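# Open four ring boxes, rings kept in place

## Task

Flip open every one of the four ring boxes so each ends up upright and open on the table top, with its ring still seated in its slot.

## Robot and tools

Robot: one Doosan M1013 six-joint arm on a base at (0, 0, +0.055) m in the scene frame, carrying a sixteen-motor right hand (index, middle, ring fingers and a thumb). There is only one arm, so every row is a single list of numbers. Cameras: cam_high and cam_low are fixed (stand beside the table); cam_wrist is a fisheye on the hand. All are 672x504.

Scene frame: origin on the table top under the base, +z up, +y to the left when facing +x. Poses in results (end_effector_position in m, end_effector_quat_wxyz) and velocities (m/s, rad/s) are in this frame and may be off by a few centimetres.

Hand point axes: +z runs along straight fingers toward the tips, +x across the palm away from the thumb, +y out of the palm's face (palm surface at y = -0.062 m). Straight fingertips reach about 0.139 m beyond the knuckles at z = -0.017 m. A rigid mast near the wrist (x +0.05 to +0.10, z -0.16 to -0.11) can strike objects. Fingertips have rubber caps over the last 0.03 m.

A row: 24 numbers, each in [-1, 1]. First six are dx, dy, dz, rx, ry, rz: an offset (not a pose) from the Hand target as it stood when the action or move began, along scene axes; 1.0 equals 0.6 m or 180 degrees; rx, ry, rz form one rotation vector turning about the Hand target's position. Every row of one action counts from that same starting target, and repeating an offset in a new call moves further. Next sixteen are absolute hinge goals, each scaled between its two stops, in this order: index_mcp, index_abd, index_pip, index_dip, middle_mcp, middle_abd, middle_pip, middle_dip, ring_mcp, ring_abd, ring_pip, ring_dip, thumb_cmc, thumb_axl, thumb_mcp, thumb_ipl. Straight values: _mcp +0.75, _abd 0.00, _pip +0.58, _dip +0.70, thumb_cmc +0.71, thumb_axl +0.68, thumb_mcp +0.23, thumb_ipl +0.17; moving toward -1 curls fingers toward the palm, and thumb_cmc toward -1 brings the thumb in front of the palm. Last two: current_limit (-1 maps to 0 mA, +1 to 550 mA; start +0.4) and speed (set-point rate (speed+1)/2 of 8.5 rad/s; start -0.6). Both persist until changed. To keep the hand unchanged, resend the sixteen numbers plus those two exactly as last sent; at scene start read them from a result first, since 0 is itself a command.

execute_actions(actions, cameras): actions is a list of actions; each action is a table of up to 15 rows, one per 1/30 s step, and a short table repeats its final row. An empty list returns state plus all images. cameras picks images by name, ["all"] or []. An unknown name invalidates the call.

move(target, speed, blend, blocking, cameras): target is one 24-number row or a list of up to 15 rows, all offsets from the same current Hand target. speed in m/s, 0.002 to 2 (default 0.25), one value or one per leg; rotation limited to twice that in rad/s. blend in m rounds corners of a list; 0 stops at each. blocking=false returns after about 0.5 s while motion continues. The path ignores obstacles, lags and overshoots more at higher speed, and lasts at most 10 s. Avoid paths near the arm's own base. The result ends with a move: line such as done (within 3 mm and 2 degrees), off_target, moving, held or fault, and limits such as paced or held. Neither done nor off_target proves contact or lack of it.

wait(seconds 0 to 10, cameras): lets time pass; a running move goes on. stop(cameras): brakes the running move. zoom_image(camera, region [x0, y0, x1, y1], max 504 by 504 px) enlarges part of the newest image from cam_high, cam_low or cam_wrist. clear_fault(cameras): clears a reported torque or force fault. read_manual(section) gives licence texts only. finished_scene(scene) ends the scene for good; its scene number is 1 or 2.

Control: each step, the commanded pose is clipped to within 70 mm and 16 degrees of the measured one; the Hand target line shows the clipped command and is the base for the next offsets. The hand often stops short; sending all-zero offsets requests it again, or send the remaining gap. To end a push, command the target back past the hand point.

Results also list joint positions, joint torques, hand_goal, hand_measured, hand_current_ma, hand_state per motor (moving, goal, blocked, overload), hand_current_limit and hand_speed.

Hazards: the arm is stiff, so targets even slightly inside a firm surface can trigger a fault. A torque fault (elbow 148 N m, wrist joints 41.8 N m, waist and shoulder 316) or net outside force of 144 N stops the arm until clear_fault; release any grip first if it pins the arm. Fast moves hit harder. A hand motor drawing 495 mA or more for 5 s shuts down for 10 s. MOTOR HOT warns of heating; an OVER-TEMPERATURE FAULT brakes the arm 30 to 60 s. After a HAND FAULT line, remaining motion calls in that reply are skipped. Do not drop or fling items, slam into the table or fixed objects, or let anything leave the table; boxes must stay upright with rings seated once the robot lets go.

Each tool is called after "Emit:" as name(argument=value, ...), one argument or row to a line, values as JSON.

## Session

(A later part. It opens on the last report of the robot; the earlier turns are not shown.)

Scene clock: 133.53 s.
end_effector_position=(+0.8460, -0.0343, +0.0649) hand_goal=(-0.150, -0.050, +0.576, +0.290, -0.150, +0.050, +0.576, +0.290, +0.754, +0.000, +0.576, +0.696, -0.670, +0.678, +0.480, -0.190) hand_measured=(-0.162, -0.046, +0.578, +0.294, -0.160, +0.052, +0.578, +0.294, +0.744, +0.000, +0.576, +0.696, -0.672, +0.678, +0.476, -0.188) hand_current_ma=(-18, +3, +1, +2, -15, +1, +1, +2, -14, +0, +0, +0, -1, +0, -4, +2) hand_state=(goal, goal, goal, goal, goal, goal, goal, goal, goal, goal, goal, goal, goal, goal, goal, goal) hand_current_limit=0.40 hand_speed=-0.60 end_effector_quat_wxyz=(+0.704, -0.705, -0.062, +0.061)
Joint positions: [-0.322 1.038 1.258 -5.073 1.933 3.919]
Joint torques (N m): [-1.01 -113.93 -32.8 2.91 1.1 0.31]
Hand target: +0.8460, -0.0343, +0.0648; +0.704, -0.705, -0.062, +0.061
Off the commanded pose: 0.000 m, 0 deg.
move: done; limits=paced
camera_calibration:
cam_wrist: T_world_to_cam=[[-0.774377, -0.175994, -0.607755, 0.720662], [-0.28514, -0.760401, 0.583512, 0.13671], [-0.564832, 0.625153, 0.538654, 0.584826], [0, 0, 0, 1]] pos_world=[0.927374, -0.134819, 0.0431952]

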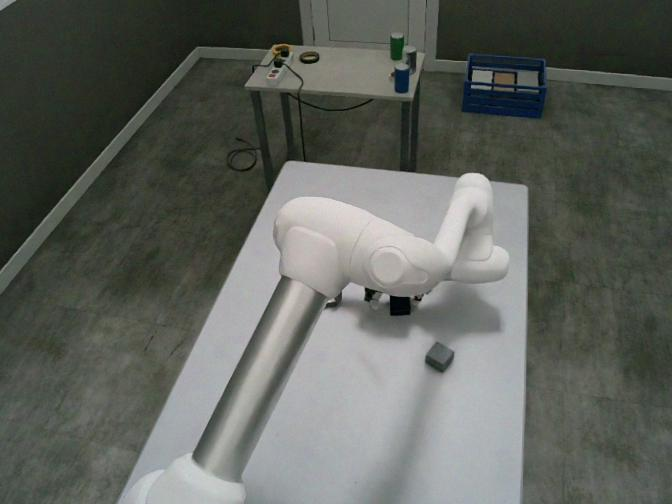

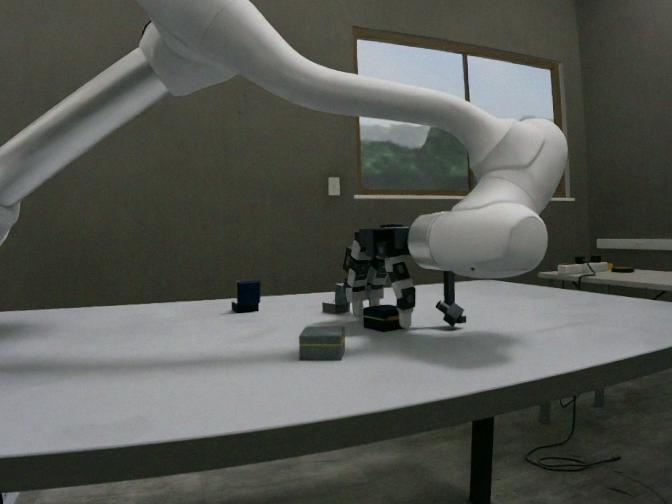

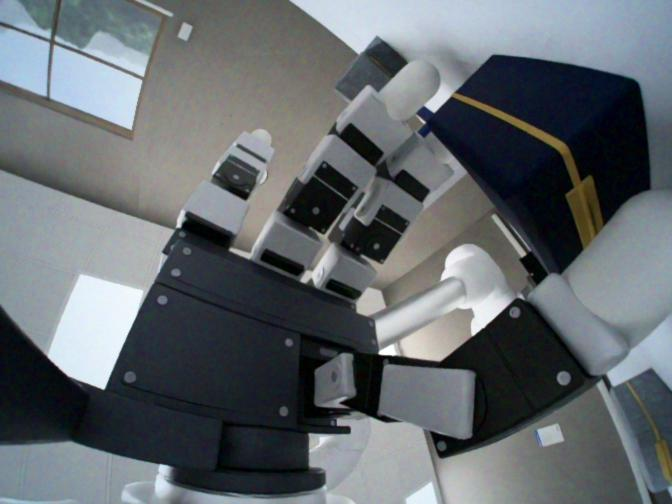

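Emit:
execute_actions(
  actions=[
    [[-0.0082,-0.0014,0,0,0,0, 0.137,-0.05,0.18,0.30, -0.15,0.05,0.576,0.29, 0.754,0,0.576,0.696, -0.67,0.678,0.48,-0.19, 0.4,-0.6]],
    [[0,0,0,0,0,0, 0.137,-0.05,0.18,0.30, -0.75,0.05,0.576,0.29, 0.754,0,0.576,0.696, -0.67,0.678,0.02,-0.19, 0.79,-0.75]],
    [[0,0,0,0,0,0, 0.05,-0.05,0.18,0.30, -0.75,0.05,0.576,0.29, 0.754,0,0.576,0.696, -0.67,0.678,0.02,-0.19, 0.79,-0.75]],
  ],
  cameras=["cam_wrist"],
)

Emit:
zoom_image(
  camera="cam_wrist",
  region=[390, 0, 660, 280],
)

Scene clock: 136.43 s.
end_effector_position=(+0.8411, -0.0352, +0.0648) hand_goal=(+0.050, -0.050, +0.180, +0.300, -0.750, +0.050, +0.576, +0.290, +0.754, +0.000, +0.576, +0.696, -0.670, +0.678, +0.020, -0.190) hand_measured=(+0.046, -0.046, +0.182, +0.298, -0.304, +0.030, +0.622, +0.308, +0.744, +0.000, +0.576, +0.696, -0.636, +0.682, +0.302, -0.166) hand_current_ma=(-4, +2, +1, -2, +492, -28, +103, +28, -14, +0, +0, +0, +70, +4, +492, +64) hand_state=(goal, goal, goal, goal, blocked, blocked, blocked, goal, goal, goal, goal, goal, blocked, goal, blocked, blocked) hand_current_limit=0.79 hand_speed=-0.75 end_effector_quat_wxyz=(+0.704, -0.705, -0.062, +0.061)
Joint positions: [-0.325 1.032 1.271 -5.077 1.932 3.911]
Joint torques (N m): [-0.85 -110.85 -31.78 2.66 0.78 0.31]
Hand target: +0.8411, -0.0352, +0.0648; +0.704, -0.705, -0.062, +0.061
Off the commanded pose: 0.000 m, 0 deg.
camera_calibration:
cam_wrist: T_world_to_cam=[[-0.774499, -0.17586, -0.607638, 0.716775], [-0.285139, -0.760402, 0.583511, 0.134685], [-0.564666, 0.62519, 0.538786, 0.582521], [0, 0, 0, 1]] pos_world=[0.922475, -0.135719, 0.0430955]
Images, in order (width x height): cam_wrist 672x504.

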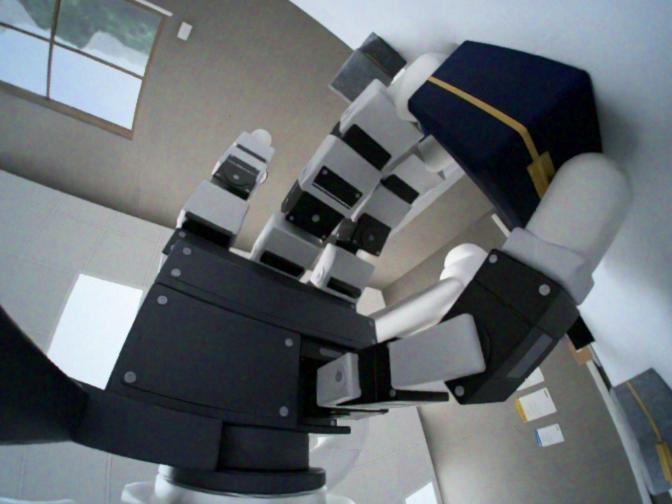

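Scaled by 1.800 from the camera's 672x504 image, which has a finer 960x720 frame.

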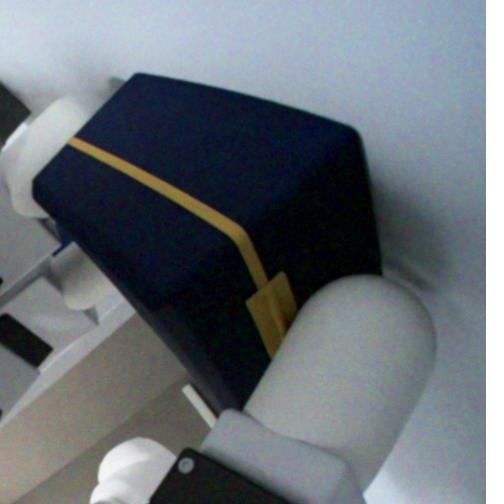

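Emit:
execute_actions(
  actions=[
    [[0,0,0,0,0,0, -0.08,-0.05,0.18,0.30, -0.75,0.05,0.576,0.29, 0.754,0,0.576,0.696, -0.67,0.678,0.02,-0.19, 0.79,-0.85]],
    [[0,0,0,0,0,0, -0.13,-0.05,0.18,0.30, -0.75,0.05,0.576,0.29, 0.754,0,0.576,0.696, -0.67,0.678,0.02,-0.19, 0.79,-0.85]],
    [[0,0,0,0,0,0, -0.115,-0.05,0.123,0.245, -0.75,0.05,0.576,0.29, 0.754,0,0.576,0.696, -0.67,0.678,0.02,-0.19, 0.79,-0.9]],
    [[0,0,0,0,0,0, -0.065,-0.05,0.067,0.189, -0.75,0.05,0.576,0.29, 0.754,0,0.576,0.696, -0.67,0.678,0.02,-0.19, 0.79,-0.9]],
    [[0,0,0,0,0,0, -0.005,-0.05,-0.009,0.114, -0.75,0.05,0.576,0.29, 0.754,0,0.576,0.696, -0.67,0.678,0.02,-0.19, 0.79,-0.9]],
    [[0,0,0,0,0,0, 0.01,-0.05,-0.06,0.07, -0.75,0.05,0.576,0.29, 0.754,0,0.576,0.696, -0.67,0.678,0.02,-0.19, 0.79,-0.9]],
    [[0,0,0,0,0,0, 0.045,-0.05,-0.12,0.01, -0.75,0.05,0.576,0.29, 0.754,0,0.576,0.696, -0.67,0.678,0.02,-0.19, 0.79,-0.9]],
    [[0,0,0,0,0,0, 0.08,-0.05,-0.18,-0.04, -0.75,0.05,0.576,0.29, 0.754,0,0.576,0.696, -0.67,0.678,0.02,-0.19, 0.79,-0.9]],
  ],
  cameras=["cam_wrist"],
)

Emit:
zoom_image(
  camera="cam_wrist",
  region=[390, 0, 660, 280],
)

Scene clock: 141.83 s.
end_effector_position=(+0.8411, -0.0352, +0.0648) hand_goal=(+0.080, -0.050, -0.180, -0.040, -0.750, +0.050, +0.576, +0.290, +0.754, +0.000, +0.576, +0.696, -0.670, +0.678, +0.020, -0.190) hand_measured=(+0.156, -0.048, -0.106, -0.028, -0.304, +0.048, +0.622, +0.310, +0.744, +0.000, +0.576, +0.696, -0.654, +0.682, +0.302, -0.152) hand_current_ma=(+231, +1, +200, +16, +492, -2, +107, +32, -14, +0, +0, +0, +26, +4, +492, +117) hand_state=(blocked, goal, blocked, goal, blocked, goal, blocked, goal, goal, goal, goal, goal, goal, goal, blocked, blocked) hand_current_limit=0.79 hand_speed=-0.90 end_effector_quat_wxyz=(+0.704, -0.705, -0.062, +0.061)
Joint positions: [-0.325 1.032 1.271 -5.077 1.932 3.911]
Joint torques (N m): [-1.5 -108.23 -30.96 2.17 0.28 0.22]
Hand target: +0.8411, -0.0352, +0.0648; +0.704, -0.705, -0.062, +0.061
Off the commanded pose: 0.000 m, 0 deg.
camera_calibration:
cam_wrist: T_world_to_cam=[[-0.774499, -0.17586, -0.607638, 0.716715], [-0.285139, -0.760402, 0.583511, 0.134744], [-0.564666, 0.62519, 0.538786, 0.582575], [0, 0, 0, 1]] pos_world=[0.922475, -0.135719, 0.0429955]
Images, in order (width x height): cam_wrist 672x504.

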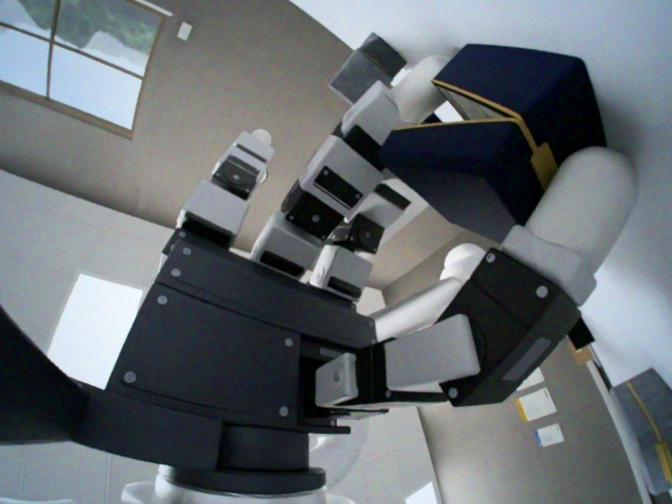

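Scaled by 1.800 from the camera's 672x504 image, which has a finer 960x720 frame.

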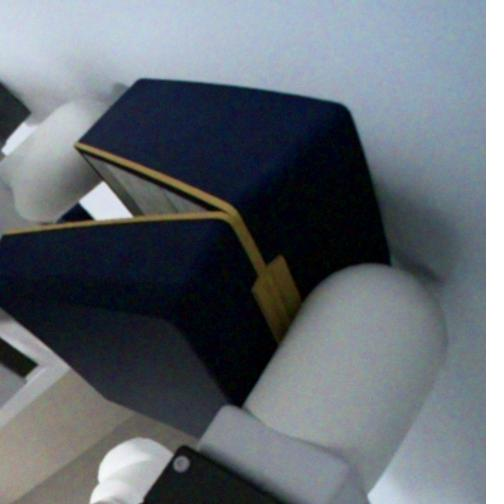

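Matches the proven trajectory exactly. Finish the lift and release.

Emit:
execute_actions(
  actions=[
    [[0,0,0,0,0,0, 0.11,-0.05,-0.23,-0.10, -0.75,0.05,0.576,0.29, 0.754,0,0.576,0.696, -0.67,0.678,0.02,-0.19, 0.79,-0.9]],
    [[0,0,0,0,0,0, 0.13,-0.05,-0.28,-0.15, -0.75,0.05,0.576,0.29, 0.754,0,0.576,0.696, -0.67,0.678,0.02,-0.19, 0.79,-0.9]],
    [[0,0,0,0,0,0, 0.135,-0.05,-0.33,-0.20, -0.75,0.05,0.576,0.29, 0.754,0,0.576,0.696, -0.67,0.678,0.02,-0.19, 0.79,-0.9]],
    [[0,0,0,0,0,0, 0.13,-0.05,-0.37,-0.24, -0.75,0.05,0.576,0.29, 0.754,0,0.576,0.696, -0.67,0.678,0.02,-0.19, 0.79,-0.9]],
  ],
)

Emit:
execute_actions(
  actions=[
    [[0,0,0,0,0,0, 0.11,-0.05,-0.40,-0.27, -0.32,0.05,0.6,0.30, 0.754,0,0.576,0.696, -0.64,0.678,0.29,-0.17, 0.6,-0.93]],
    [[0,0,0,0,0,0, 0.08,-0.05,-0.42,-0.29, -0.28,0.05,0.6,0.30, 0.754,0,0.576,0.696, -0.64,0.678,0.36,-0.18, 0.5,-0.93]],
    [[0,0,0,0,0,0, 0.06,-0.05,-0.42,-0.29, -0.15,0,0.576,0.29, 0.754,0,0.576,0.696, -0.6,0.678,0.75,-0.19, 0.4,-0.6]],
    [[0,0,0,0,0,0, 0.06,-0.05,-0.42,-0.29, -0.15,0,0.576,0.29, 0.754,0,0.576,0.696, -0.6,0.678,0.75,-0.19, 0.4,-0.6]],
  ],
  cameras=["cam_wrist"],
)

Emit:
zoom_image(
  camera="cam_wrist",
  region=[360, 0, 660, 310],
)

Scene clock: 145.13 s.
end_effector_position=(+0.8411, -0.0352, +0.0648) hand_goal=(+0.130, -0.050, -0.370, -0.240, -0.750, +0.050, +0.576, +0.290, +0.754, +0.000, +0.576, +0.696, -0.670, +0.678, +0.020, -0.190) hand_measured=(+0.138, -0.048, -0.342, -0.220, -0.304, +0.036, +0.648, +0.322, +0.744, +0.000, +0.576, +0.696, -0.640, +0.682, +0.280, -0.154) hand_current_ma=(+9, +1, +53, +33, +492, -18, +191, +61, -14, +0, +0, +0, +62, +4, +492, +108) hand_state=(goal, goal, blocked, goal, blocked, goal, blocked, blocked, goal, goal, goal, goal, blocked, goal, blocked, blocked) hand_current_limit=0.79 hand_speed=-0.90 end_effector_quat_wxyz=(+0.704, -0.705, -0.062, +0.061)
Joint positions: [-0.325 1.032 1.271 -5.077 1.932 3.911]
Joint torques (N m): [-0.83 -110.78 -31.93 2.44 0.63 0.36]
Hand target: +0.8411, -0.0352, +0.0648; +0.704, -0.705, -0.062, +0.061
Off the commanded pose: 0.000 m, 0 deg.

Scene clock: 147.33 s.
end_effector_position=(+0.8411, -0.0352, +0.0648) hand_goal=(+0.060, -0.050, -0.420, -0.290, -0.150, +0.000, +0.576, +0.290, +0.754, +0.000, +0.576, +0.696, -0.600, +0.678, +0.750, -0.190) hand_measured=(+0.058, -0.048, -0.414, -0.286, -0.162, +0.002, +0.578, +0.294, +0.744, +0.000, +0.576, +0.696, -0.602, +0.680, +0.744, -0.188) hand_current_ma=(-2, +1, +5, +3, -17, +2, +1, +2, -14, +0, +0, +0, -2, +1, -10, +2) hand_state=(goal, goal, goal, goal, goal, goal, goal, goal, goal, goal, goal, goal, goal, goal, goal, goal) hand_current_limit=0.40 hand_speed=-0.60 end_effector_quat_wxyz=(+0.704, -0.705, -0.062, +0.061)
Joint positions: [-0.325 1.032 1.271 -5.077 1.932 3.911]
Joint torques (N m): [-1.17 -113.36 -32.47 2.83 1.17 0.35]
Hand target: +0.8411, -0.0352, +0.0648; +0.704, -0.705, -0.062, +0.061
Off the commanded pose: 0.000 m, 0 deg.
camera_calibration:
cam_wrist: T_world_to_cam=[[-0.774499, -0.17586, -0.607638, 0.716715], [-0.285139, -0.760402, 0.583511, 0.134744], [-0.564666, 0.62519, 0.538786, 0.582575], [0, 0, 0, 1]] pos_world=[0.922475, -0.135719, 0.0429955]
Images, in order (width x height): cam_wrist 672x504.

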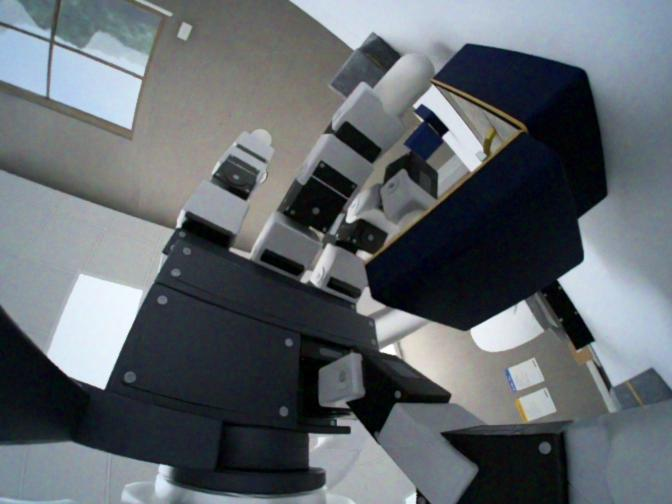

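Scaled by 1.626 from the camera's 672x504 image, which has a finer 960x720 frame.

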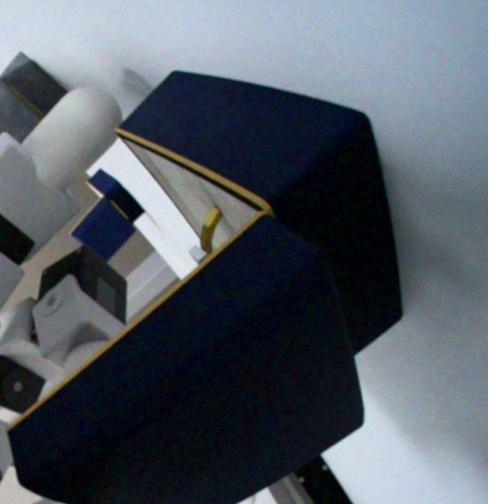

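Emit:
move(
  target=[
    [0, 0, 0.142, 0, 0, 0, 0.06, -0.05, -0.42, -0.29, -0.15, 0, 0.576, 0.29, 0.754, 0, 0.576, 0.696, -0.6, 0.678, 0.75, -0.19, 0.4, -0.6],
    [-0.2158, -0.2292, 0.142, 0, 0, -0.2, -0.15, -0.05, 0.576, 0.29, -0.15, 0.05, 0.576, 0.29, 0.754, 0, 0.576, 0.696, -0.67, 0.678, 0.48, -0.19, 0.4, -0.6],
    [-0.2158, -0.2292, 0, 0, 0, -0.2, -0.15, -0.05, 0.576, 0.29, -0.15, 0.05, 0.576, 0.29, 0.754, 0, 0.576, 0.696, -0.67, 0.678, 0.48, -0.19, 0.4, -0.6],
  ],
  speed=[0.25, 0.4, 0.18],
  blend=[0.01, 0.001, 0.001],
  cameras=["cam_low", "cam_wrist", "cam_high"],
)

Emit:
zoom_image(
  camera="cam_wrist",
  region=[390, 0, 660, 280],
)

Scene clock: 153.10 s.
end_effector_position=(+0.7116, -0.1727, +0.0648) hand_goal=(-0.150, -0.050, +0.576, +0.290, -0.150, +0.050, +0.576, +0.290, +0.754, +0.000, +0.576, +0.696, -0.670, +0.678, +0.480, -0.190) hand_measured=(-0.154, -0.048, +0.572, +0.288, -0.160, +0.046, +0.578, +0.292, +0.744, +0.000, +0.576, +0.696, -0.666, +0.680, +0.480, -0.188) hand_current_ma=(-3, +1, -5, -2, -12, -2, +1, +2, -14, +0, +0, +0, +3, +1, +1, +1) hand_state=(goal, goal, goal, goal, goal, goal, goal, goal, goal, goal, goal, goal, goal, goal, goal, goal) hand_current_limit=0.40 hand_speed=-0.60 end_effector_quat_wxyz=(+0.688, -0.690, +0.159, -0.159)
Joint positions: [-0.618 0.818 1.778 -4.866 1.65 3.675]
Joint torques (N m): [-0.83 -92.97 -25.03 1.74 1.47 0.32]
Hand target: +0.7116, -0.1727, +0.0648; +0.688, -0.690, +0.159, -0.159
Off the commanded pose: 0.000 m, 0 deg.
move: done; blend cut to 0 m at target 2
camera_calibration:
cam_wrist: T_world_to_cam=[[-0.729847, 0.313016, -0.607737, 0.644972], [-0.677752, -0.447467, 0.58346, 0.326576], [-0.0893099, 0.837732, 0.53873, 0.293903], [0, 0, 0, 1]] pos_world=[0.718317, -0.301967, 0.0430956]

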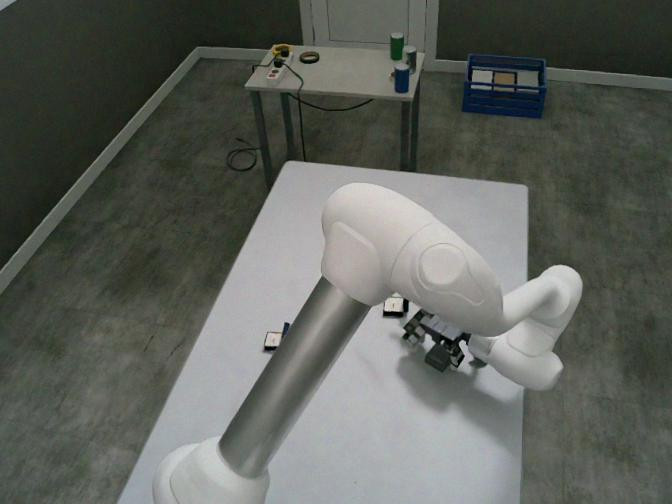

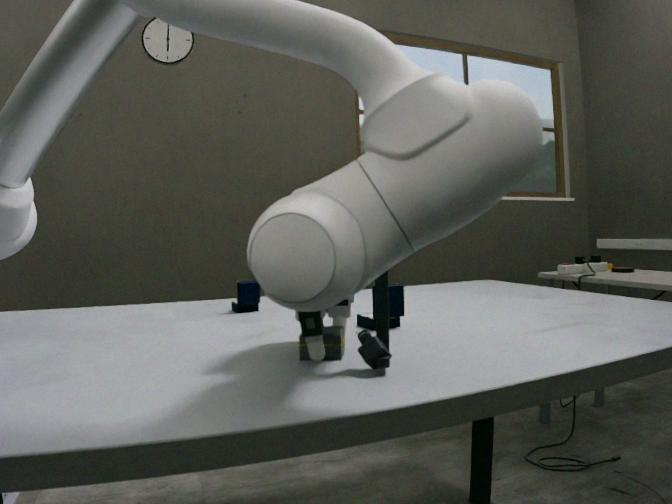

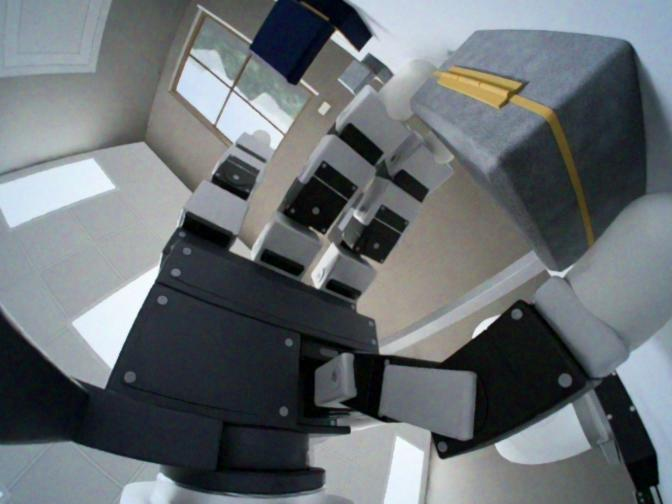

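Scaled by 1.800 from the camera's 672x504 image, which has a finer 960x720 frame.

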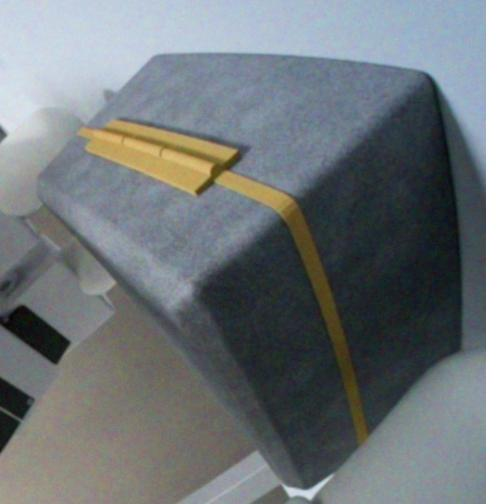

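Emit:
execute_actions(
  actions=[
    [[0,0,0,0,0,0, -0.75,-0.05,0.576,0.29, -0.75,0.05,0.576,0.29, 0.754,0,0.576,0.696, -0.67,0.678,0.02,-0.19, 0.79,-0.75]],
    [[0,0,0,0,0,0, -0.75,-0.05,0.576,0.29, -0.75,0.05,0.576,0.29, 0.754,0,0.576,0.696, -0.67,0.678,0.02,-0.19, 0.79,-0.75]],
  ],
)

Emit:
move(
  target=[0.0395, -0.0655, 0, 0, 0, -0.3, -0.75, -0.05, 0.576, 0.29, -0.75, 0.05, 0.576, 0.29, 0.754, 0, 0.576, 0.696, -0.67, 0.678, 0.02, -0.19, 0.79, -0.75],
  speed=0.45,
  cameras=["cam_low", "cam_wrist"],
)

Emit:
execute_actions(
  actions=[
    [[0,0,0,0,0,0, -0.15,-0.05,0.576,0.29, -0.15,0.05,0.576,0.29, 0.754,0,0.576,0.696, -0.67,0.678,0.48,-0.19, 0.4,-0.6]],
  ],
)

Emit:
move(
  target=[
    [0, 0, 0.0917, 0, 0, 0, -0.15, -0.05, 0.576, 0.29, -0.15, 0.05, 0.576, 0.29, 0.754, 0, 0.576, 0.696, -0.67, 0.678, 0.48, -0.19, 0.4, -0.6],
    [-0.0903, 0.0712, 0.0917, 0, 0, 0.5, -0.15, -0.05, 0.576, 0.29, -0.15, 0.05, 0.576, 0.29, 0.754, 0, 0.576, 0.696, -0.67, 0.678, 0.48, -0.19, 0.4, -0.6],
    [-0.0903, 0.0712, 0, 0, 0, 0.5, -0.15, -0.05, 0.576, 0.29, -0.15, 0.05, 0.576, 0.29, 0.754, 0, 0.576, 0.696, -0.67, 0.678, 0.48, -0.19, 0.4, -0.6],
  ],
  speed=[0.25, 0.8, 0.18],
  blend=[0.015, 0.001, 0.001],
  cameras=["cam_low", "cam_wrist", "cam_high"],
)

Emit:
zoom_image(
  camera="cam_wrist",
  region=[390, 0, 660, 280],
)

Scene clock: 156.07 s.
end_effector_position=(+0.7116, -0.1727, +0.0648) hand_goal=(-0.750, -0.050, +0.576, +0.290, -0.750, +0.050, +0.576, +0.290, +0.754, +0.000, +0.576, +0.696, -0.670, +0.678, +0.020, -0.190) hand_measured=(-0.320, -0.048, +0.606, +0.300, -0.326, +0.046, +0.610, +0.302, +0.744, +0.000, +0.576, +0.696, -0.668, +0.680, +0.352, -0.174) hand_current_ma=(+492, +1, +56, +13, +492, -2, +70, +17, -14, +0, +0, +0, +2, +1, +492, +39) hand_state=(blocked, goal, blocked, goal, blocked, goal, blocked, goal, goal, goal, goal, goal, goal, goal, blocked, goal) hand_current_limit=0.79 hand_speed=-0.75 end_effector_quat_wxyz=(+0.688, -0.690, +0.159, -0.159)
Joint positions: [-0.618 0.818 1.778 -4.866 1.65 3.675]
Joint torques (N m): [-2.21 -88.52 -23.64 1.07 0.1 0.18]
Hand target: +0.7116, -0.1727, +0.0648; +0.688, -0.690, +0.159, -0.159
Off the commanded pose: 0.000 m, 0 deg.

Scene clock: 157.67 s.
end_effector_position=(+0.7353, -0.2120, +0.0647) hand_goal=(-0.750, -0.050, +0.576, +0.290, -0.750, +0.050, +0.576, +0.290, +0.754, +0.000, +0.576, +0.696, -0.670, +0.678, +0.020, -0.190) hand_measured=(-0.344, -0.040, +0.608, +0.306, -0.328, +0.058, +0.622, +0.312, +0.744, +0.000, +0.576, +0.696, -0.700, +0.678, +0.348, -0.158) hand_current_ma=(+492, +11, +63, +23, +492, +7, +101, +40, -14, +0, +0, +0, -60, -1, +492, +92) hand_state=(blocked, goal, blocked, goal, blocked, goal, blocked, blocked, goal, goal, goal, goal, blocked, goal, blocked, blocked) hand_current_limit=0.79 hand_speed=-0.75 end_effector_quat_wxyz=(+0.541, -0.542, +0.455, -0.454)
Joint positions: [-0.565 0.691 2.144 -3.914 1.344 3.342]
Joint torques (N m): [-0.38 -76.89 -17.14 -0.07 1.66 0.36]
Hand target: +0.7353, -0.2120, +0.0648; +0.541, -0.542, +0.455, -0.454
Off the commanded pose: 0.000 m, 0 deg.
move: done
camera_calibration:
cam_wrist: T_world_to_cam=[[-0.175849, 0.774509, -0.607629, 0.364955], [-0.760354, 0.285182, 0.583552, 0.541158], [0.625251, 0.56463, 0.538752, -0.25435], [0, 0, 0, 1]] pos_world=[0.634681, -0.293376, 0.0429953]
Images, in order (width x height): cam_low 672x504, cam_wrist 672x504.

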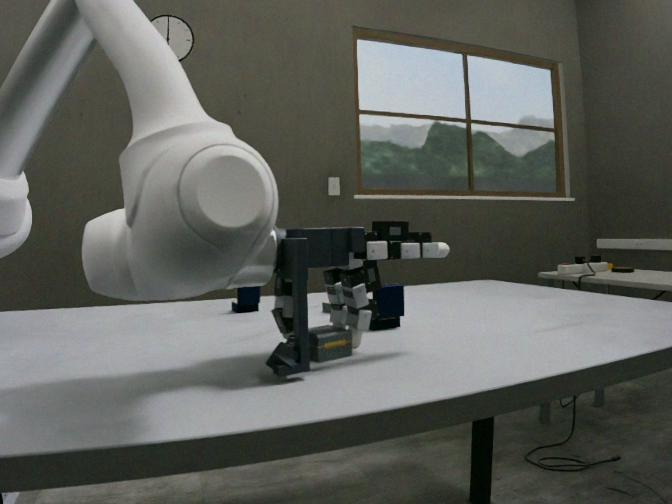

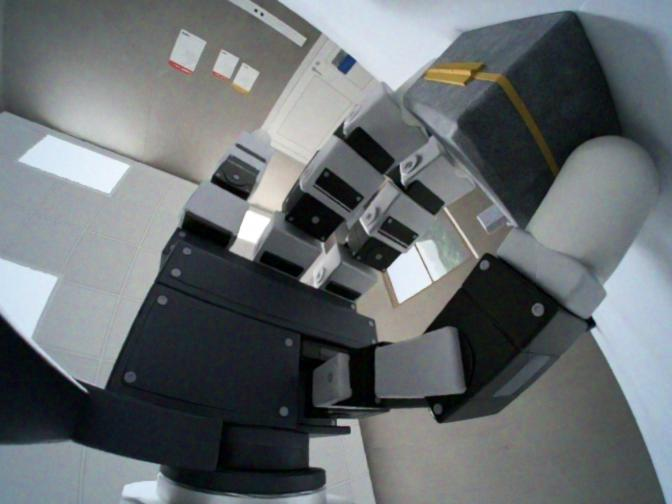

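Scene clock: 158.37 s.
end_effector_position=(+0.7353, -0.2120, +0.0648) hand_goal=(-0.150, -0.050, +0.576, +0.290, -0.150, +0.050, +0.576, +0.290, +0.754, +0.000, +0.576, +0.696, -0.670, +0.678, +0.480, -0.190) hand_measured=(-0.164, -0.046, +0.578, +0.294, -0.162, +0.052, +0.578, +0.294, +0.744, +0.000, +0.576, +0.696, -0.672, +0.678, +0.476, -0.188) hand_current_ma=(-20, +3, +1, +3, -16, +2, +1, +2, -14, +0, +0, +0, -1, -1, -4, +2) hand_state=(goal, goal, goal, goal, goal, goal, goal, goal, goal, goal, goal, goal, goal, goal, goal, goal) hand_current_limit=0.40 hand_speed=-0.60 end_effector_quat_wxyz=(+0.541, -0.542, +0.455, -0.454)
Joint positions: [-0.565 0.691 2.144 -3.914 1.344 3.342]
Joint torques (N m): [-1.71 -76.73 -17.22 -0.12 1.63 0.33]
Hand target: +0.7353, -0.2120, +0.0648; +0.541, -0.542, +0.455, -0.454
Off the commanded pose: 0.000 m, 0 deg.

Scene clock: 160.60 s.
end_effector_position=(+0.6812, -0.1692, +0.0648) hand_goal=(-0.150, -0.050, +0.576, +0.290, -0.150, +0.050, +0.576, +0.290, +0.754, +0.000, +0.576, +0.696, -0.670, +0.678, +0.480, -0.190) hand_measured=(-0.162, -0.046, +0.578, +0.294, -0.160, +0.052, +0.578, +0.294, +0.744, +0.000, +0.576, +0.696, -0.672, +0.678, +0.476, -0.188) hand_current_ma=(-19, +3, +1, +2, -15, +1, +1, +2, -14, +0, +0, +0, -1, -1, -4, +2) hand_state=(goal, goal, goal, goal, goal, goal, goal, goal, goal, goal, goal, goal, goal, goal, goal, goal) hand_current_limit=0.40 hand_speed=-0.60 end_effector_quat_wxyz=(+0.704, -0.705, -0.062, +0.061)
Joint positions: [-0.536 0.921 1.524 -5.31 1.996 3.702]
Joint torques (N m): [-1.19 -101.68 -27.94 2.93 1.51 0.33]
Hand target: +0.6811, -0.1693, +0.0648; +0.704, -0.705, -0.062, +0.061
Off the commanded pose: 0.000 m, 0 deg.
move: done; limits=paced
camera_calibration:
cam_wrist: T_world_to_cam=[[-0.774421, -0.175946, -0.607713, 0.56927], [-0.285156, -0.760383, 0.583527, -0.0128606], [-0.564764, 0.625188, 0.538685, 0.576148], [0, 0, 0, 1]] pos_world=[0.762575, -0.269819, 0.0430952]

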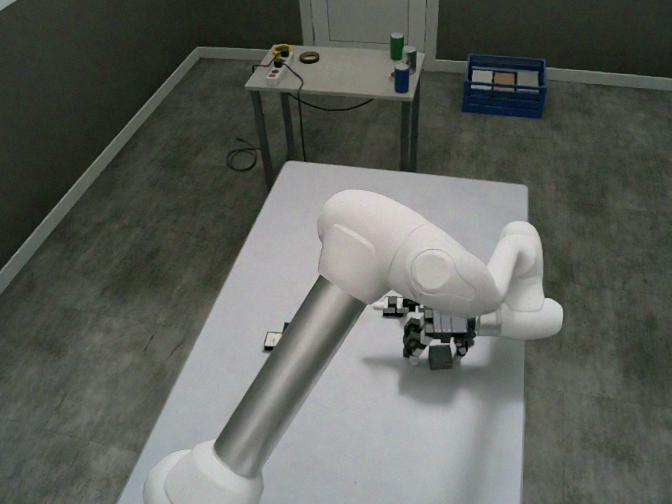

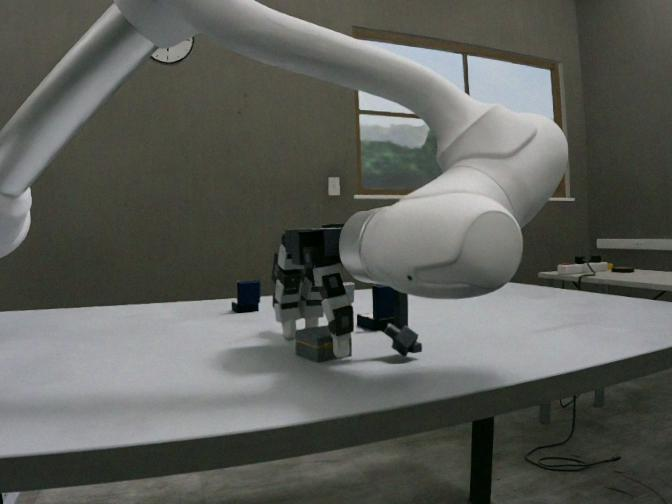

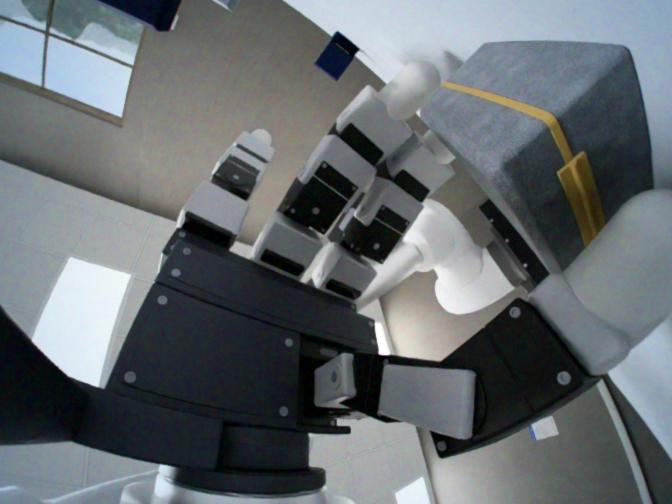

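Scaled by 1.800 from the camera's 672x504 image, which has a finer 960x720 frame.

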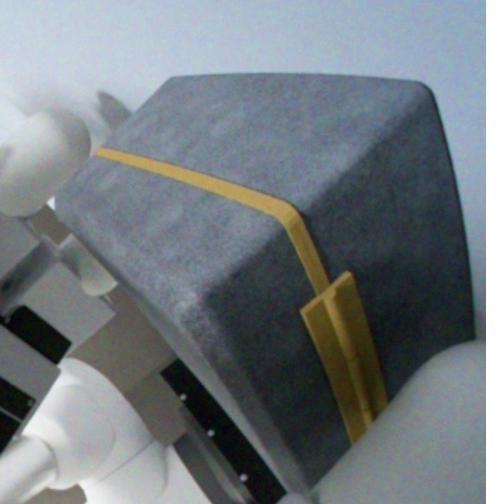

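Emit:
execute_actions(
  actions=[
    [[0,0,0,0,0,0, 0.137,-0.05,0.18,0.30, -0.15,0.05,0.576,0.29, 0.754,0,0.576,0.696, -0.67,0.678,0.48,-0.19, 0.4,-0.6]],
    [[0,0,0,0,0,0, 0.137,-0.05,0.18,0.30, -0.75,0.05,0.576,0.29, 0.754,0,0.576,0.696, -0.67,0.678,0.02,-0.19, 0.79,-0.75]],
    [[0,0,0,0,0,0, 0.05,-0.05,0.18,0.30, -0.75,0.05,0.576,0.29, 0.754,0,0.576,0.696, -0.67,0.678,0.02,-0.19, 0.79,-0.75]],
    [[0,0,0,0,0,0, -0.08,-0.05,0.18,0.30, -0.75,0.05,0.576,0.29, 0.754,0,0.576,0.696, -0.67,0.678,0.02,-0.19, 0.79,-0.85]],
    [[0,0,0,0,0,0, -0.13,-0.05,0.18,0.30, -0.75,0.05,0.576,0.29, 0.754,0,0.576,0.696, -0.67,0.678,0.02,-0.19, 0.79,-0.85]],
  ],
)

Emit:
execute_actions(
  actions=[
    [[0,0,0,0,0,0, -0.115,-0.05,0.123,0.245, -0.75,0.05,0.576,0.29, 0.754,0,0.576,0.696, -0.67,0.678,0.02,-0.19, 0.79,-0.9]],
    [[0,0,0,0,0,0, -0.065,-0.05,0.067,0.189, -0.75,0.05,0.576,0.29, 0.754,0,0.576,0.696, -0.67,0.678,0.02,-0.19, 0.79,-0.9]],
    [[0,0,0,0,0,0, -0.005,-0.05,-0.009,0.114, -0.75,0.05,0.576,0.29, 0.754,0,0.576,0.696, -0.67,0.678,0.02,-0.19, 0.79,-0.9]],
    [[0,0,0,0,0,0, 0.01,-0.05,-0.06,0.07, -0.75,0.05,0.576,0.29, 0.754,0,0.576,0.696, -0.67,0.678,0.02,-0.19, 0.79,-0.9]],
    [[0,0,0,0,0,0, 0.045,-0.05,-0.12,0.01, -0.75,0.05,0.576,0.29, 0.754,0,0.576,0.696, -0.67,0.678,0.02,-0.19, 0.79,-0.9]],
    [[0,0,0,0,0,0, 0.08,-0.05,-0.18,-0.04, -0.75,0.05,0.576,0.29, 0.754,0,0.576,0.696, -0.67,0.678,0.02,-0.19, 0.79,-0.9]],
  ],
  cameras=["cam_wrist"],
)

Emit:
zoom_image(
  camera="cam_wrist",
  region=[390, 0, 660, 280],
)

Scene clock: 165.50 s.
end_effector_position=(+0.6811, -0.1693, +0.0648) hand_goal=(-0.130, -0.050, +0.180, +0.300, -0.750, +0.050, +0.576, +0.290, +0.754, +0.000, +0.576, +0.696, -0.670, +0.678, +0.020, -0.190) hand_measured=(-0.042, -0.046, +0.198, +0.304, -0.302, +0.030, +0.622, +0.308, +0.744, +0.000, +0.576, +0.696, -0.636, +0.682, +0.302, -0.162) hand_current_ma=(+277, +3, +29, +5, +492, -28, +103, +28, -14, +0, +0, +0, +70, +4, +492, +80) hand_state=(blocked, goal, goal, goal, blocked, blocked, blocked, goal, goal, goal, goal, goal, blocked, goal, blocked, blocked) hand_current_limit=0.79 hand_speed=-0.85 end_effector_quat_wxyz=(+0.704, -0.705, -0.062, +0.061)
Joint positions: [-0.536 0.921 1.524 -5.31 1.996 3.702]
Joint torques (N m): [-1.84 -100.63 -27.71 2.6 0.92 0.35]
Hand target: +0.6811, -0.1693, +0.0648; +0.704, -0.705, -0.062, +0.061
Off the commanded pose: 0.000 m, 0 deg.

Scene clock: 168.70 s.
end_effector_position=(+0.6811, -0.1693, +0.0648) hand_goal=(+0.080, -0.050, -0.180, -0.040, -0.750, +0.050, +0.576, +0.290, +0.754, +0.000, +0.576, +0.696, -0.670, +0.678, +0.020, -0.190) hand_measured=(+0.154, -0.050, -0.106, -0.028, -0.304, +0.046, +0.622, +0.310, +0.744, +0.000, +0.576, +0.696, -0.650, +0.682, +0.302, -0.154) hand_current_ma=(+224, +0, +200, +18, +492, -2, +106, +31, -14, +0, +0, +0, +34, +4, +492, +112) hand_state=(blocked, goal, blocked, goal, blocked, goal, blocked, goal, goal, goal, goal, goal, blocked, goal, blocked, blocked) hand_current_limit=0.79 hand_speed=-0.90 end_effector_quat_wxyz=(+0.704, -0.705, -0.062, +0.061)
Joint positions: [-0.536 0.921 1.524 -5.31 1.996 3.702]
Joint torques (N m): [-1.19 -98.46 -26.95 2.39 0.43 0.2]
Hand target: +0.6811, -0.1693, +0.0648; +0.704, -0.705, -0.062, +0.061
Off the commanded pose: 0.000 m, 0 deg.
camera_calibration:
cam_wrist: T_world_to_cam=[[-0.774499, -0.17586, -0.607638, 0.569212], [-0.285139, -0.760402, 0.583511, -0.0128483], [-0.564666, 0.62519, 0.538786, 0.576067], [0, 0, 0, 1]] pos_world=[0.762475, -0.269819, 0.0429955]
Images, in order (width x height): cam_wrist 672x504.

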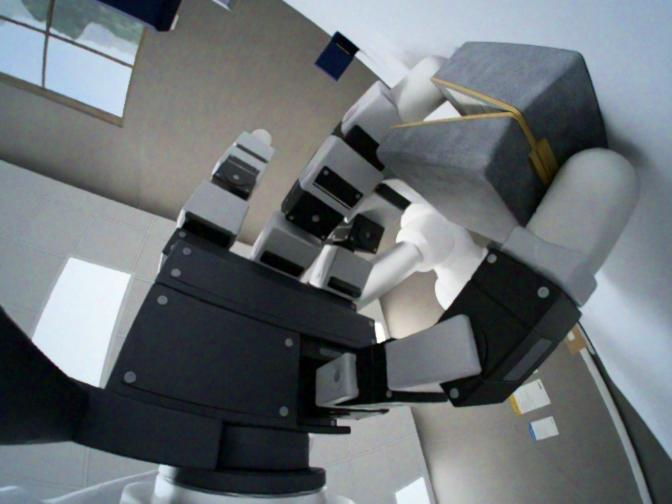

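Scaled by 1.800 from the camera's 672x504 image, which has a finer 960x720 frame.

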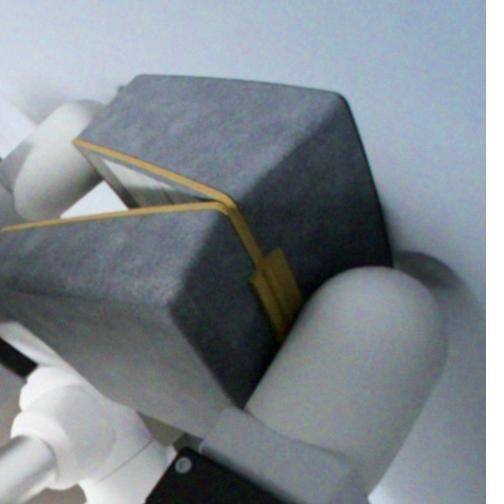

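Emit:
execute_actions(
  actions=[
    [[0,0,0,0,0,0, 0.11,-0.05,-0.23,-0.10, -0.75,0.05,0.576,0.29, 0.754,0,0.576,0.696, -0.67,0.678,0.02,-0.19, 0.79,-0.9]],
    [[0,0,0,0,0,0, 0.13,-0.05,-0.28,-0.15, -0.75,0.05,0.576,0.29, 0.754,0,0.576,0.696, -0.67,0.678,0.02,-0.19, 0.79,-0.9]],
    [[0,0,0,0,0,0, 0.135,-0.05,-0.33,-0.20, -0.75,0.05,0.576,0.29, 0.754,0,0.576,0.696, -0.67,0.678,0.02,-0.19, 0.79,-0.9]],
    [[0,0,0,0,0,0, 0.13,-0.05,-0.37,-0.24, -0.75,0.05,0.576,0.29, 0.754,0,0.576,0.696, -0.67,0.678,0.02,-0.19, 0.79,-0.9]],
  ],
)

Emit:
execute_actions(
  actions=[
    [[0,0,0,0,0,0, 0.11,-0.05,-0.40,-0.27, -0.32,0.05,0.6,0.30, 0.754,0,0.576,0.696, -0.64,0.678,0.29,-0.17, 0.6,-0.93]],
    [[0,0,0,0,0,0, 0.08,-0.05,-0.42,-0.29, -0.28,0.05,0.6,0.30, 0.754,0,0.576,0.696, -0.64,0.678,0.36,-0.18, 0.5,-0.93]],
    [[0,0,0,0,0,0, 0.06,-0.05,-0.42,-0.29, -0.15,0,0.576,0.29, 0.754,0,0.576,0.696, -0.6,0.678,0.75,-0.19, 0.4,-0.6]],
    [[0,0,0,0,0,0, 0.06,-0.05,-0.42,-0.29, -0.15,0,0.576,0.29, 0.754,0,0.576,0.696, -0.6,0.678,0.75,-0.19, 0.4,-0.6]],
  ],
  cameras=["cam_wrist"],
)

Emit:
zoom_image(
  camera="cam_wrist",
  region=[360, 0, 660, 310],
)

Scene clock: 172.13 s.
end_effector_position=(+0.6811, -0.1693, +0.0648) hand_goal=(+0.130, -0.050, -0.370, -0.240, -0.750, +0.050, +0.576, +0.290, +0.754, +0.000, +0.576, +0.696, -0.670, +0.678, +0.020, -0.190) hand_measured=(+0.136, -0.050, -0.352, -0.232, -0.304, +0.040, +0.648, +0.320, +0.744, +0.000, +0.576, +0.696, -0.636, +0.682, +0.292, -0.154) hand_current_ma=(+8, +0, +27, +9, +492, -11, +195, +60, -14, +0, +0, +0, +70, +4, +492, +113) hand_state=(goal, goal, goal, goal, blocked, goal, blocked, blocked, goal, goal, goal, goal, blocked, goal, blocked, blocked) hand_current_limit=0.79 hand_speed=-0.90 end_effector_quat_wxyz=(+0.704, -0.705, -0.062, +0.061)
Joint positions: [-0.536 0.921 1.524 -5.31 1.996 3.702]
Joint torques (N m): [-1.39 -100.76 -27.89 2.65 0.55 0.28]
Hand target: +0.6811, -0.1693, +0.0648; +0.704, -0.705, -0.062, +0.061
Off the commanded pose: 0.000 m, 0 deg.

Scene clock: 174.33 s.
end_effector_position=(+0.6811, -0.1693, +0.0648) hand_goal=(+0.060, -0.050, -0.420, -0.290, -0.150, +0.000, +0.576, +0.290, +0.754, +0.000, +0.576, +0.696, -0.600, +0.678, +0.750, -0.190) hand_measured=(+0.058, -0.050, -0.414, -0.286, -0.162, +0.002, +0.578, +0.294, +0.744, +0.000, +0.576, +0.696, -0.602, +0.680, +0.744, -0.188) hand_current_ma=(-2, +0, +5, +3, -17, +2, +1, +2, -14, +0, +0, +0, -2, +1, -10, +2) hand_state=(goal, goal, goal, goal, goal, goal, goal, goal, goal, goal, goal, goal, goal, goal, goal, goal) hand_current_limit=0.40 hand_speed=-0.60 end_effector_quat_wxyz=(+0.704, -0.705, -0.062, +0.061)
Joint positions: [-0.536 0.921 1.524 -5.31 1.996 3.702]
Joint torques (N m): [-1.14 -102.09 -27.92 2.95 1.46 0.36]
Hand target: +0.6811, -0.1693, +0.0648; +0.704, -0.705, -0.062, +0.061
Off the commanded pose: 0.000 m, 0 deg.
camera_calibration:
cam_wrist: T_world_to_cam=[[-0.774499, -0.17586, -0.607638, 0.569212], [-0.285139, -0.760402, 0.583511, -0.0128483], [-0.564666, 0.62519, 0.538786, 0.576067], [0, 0, 0, 1]] pos_world=[0.762475, -0.269819, 0.0429955]
Images, in order (width x height): cam_wrist 672x504.

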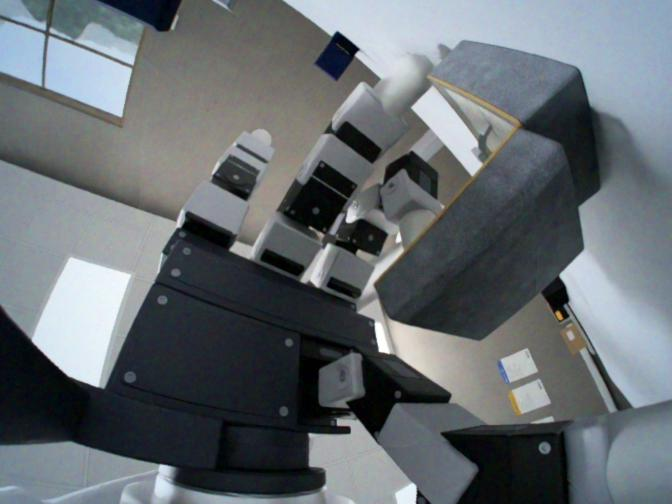

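Scaled by 1.626 from the camera's 672x504 image, which has a finer 960x720 frame.

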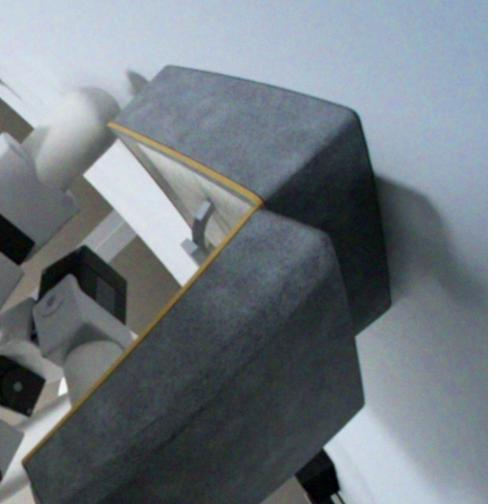

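Emit:
move(
  target=[0, 0, 0.22, 0, 0, 0, 0.06, -0.05, -0.42, -0.29, -0.15, 0, 0.576, 0.29, 0.754, 0, 0.576, 0.696, -0.6, 0.678, 0.75, -0.19, 0.4, -0.6],
  speed=0.25,
  cameras=["cam_high", "cam_low", "cam_wrist"],
)

Emit:
zoom_image(
  camera="cam_low",
  region=[220, 260, 420, 370],
)

Scene clock: 175.77 s.
end_effector_position=(+0.6811, -0.1692, +0.1967) hand_goal=(+0.060, -0.050, -0.420, -0.290, -0.150, +0.000, +0.576, +0.290, +0.754, +0.000, +0.576, +0.696, -0.600, +0.678, +0.750, -0.190) hand_measured=(+0.056, -0.050, -0.416, -0.286, -0.160, +0.002, +0.578, +0.294, +0.744, +0.000, +0.576, +0.696, -0.602, +0.680, +0.744, -0.188) hand_current_ma=(-3, +0, +5, +3, -15, +2, +1, +2, -14, +0, +0, +0, -2, +1, -8, +2) hand_state=(goal, goal, goal, goal, goal, goal, goal, goal, goal, goal, goal, goal, goal, goal, goal, goal) hand_current_limit=0.40 hand_speed=-0.60 end_effector_quat_wxyz=(+0.704, -0.705, -0.062, +0.061)
Joint positions: [-0.534 0.768 1.521 -5.242 2.079 3.85]
Joint torques (N m): [-1.6 -96.75 -32.18 3.19 1.28 0.41]
Hand target: +0.6811, -0.1693, +0.1968; +0.704, -0.705, -0.062, +0.061
Off the commanded pose: 0.000 m, 0 deg.
move: done
camera_calibration:
cam_wrist: T_world_to_cam=[[-0.774551, -0.175868, -0.607571, 0.649385], [-0.285059, -0.760427, 0.583516, -0.0898818], [-0.564635, 0.625157, 0.538857, 0.504956], [0, 0, 0, 1]] pos_world=[0.762476, -0.269819, 0.174896]

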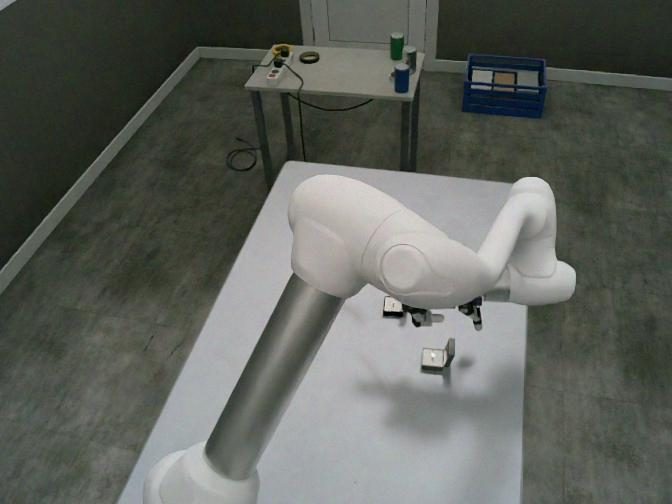

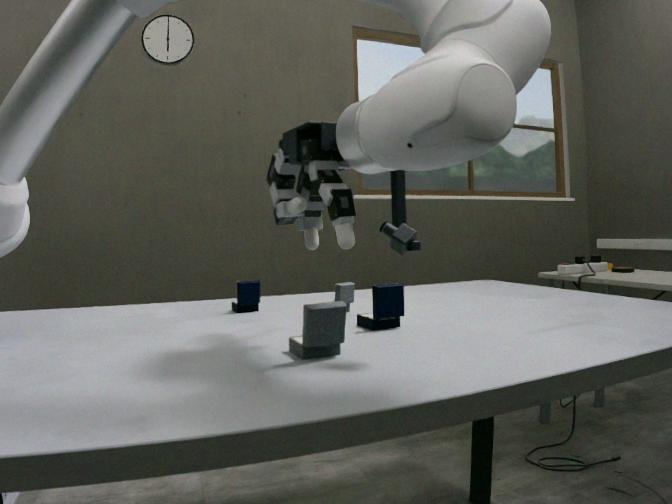

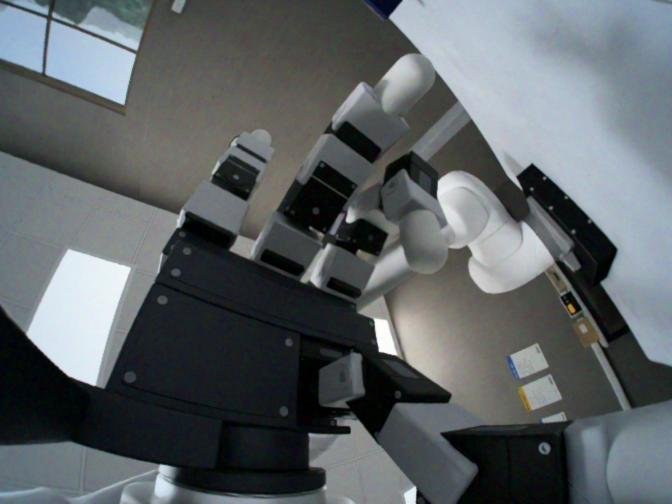

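Scaled by 2.520.

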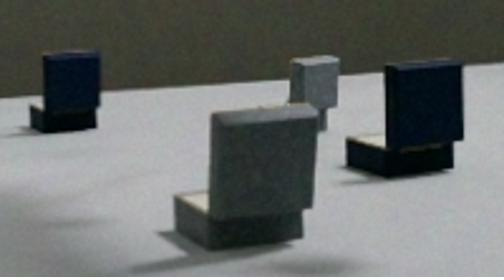

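Emit:
finished_scene(
  scene=2,
)

The scene is finished: the task was done.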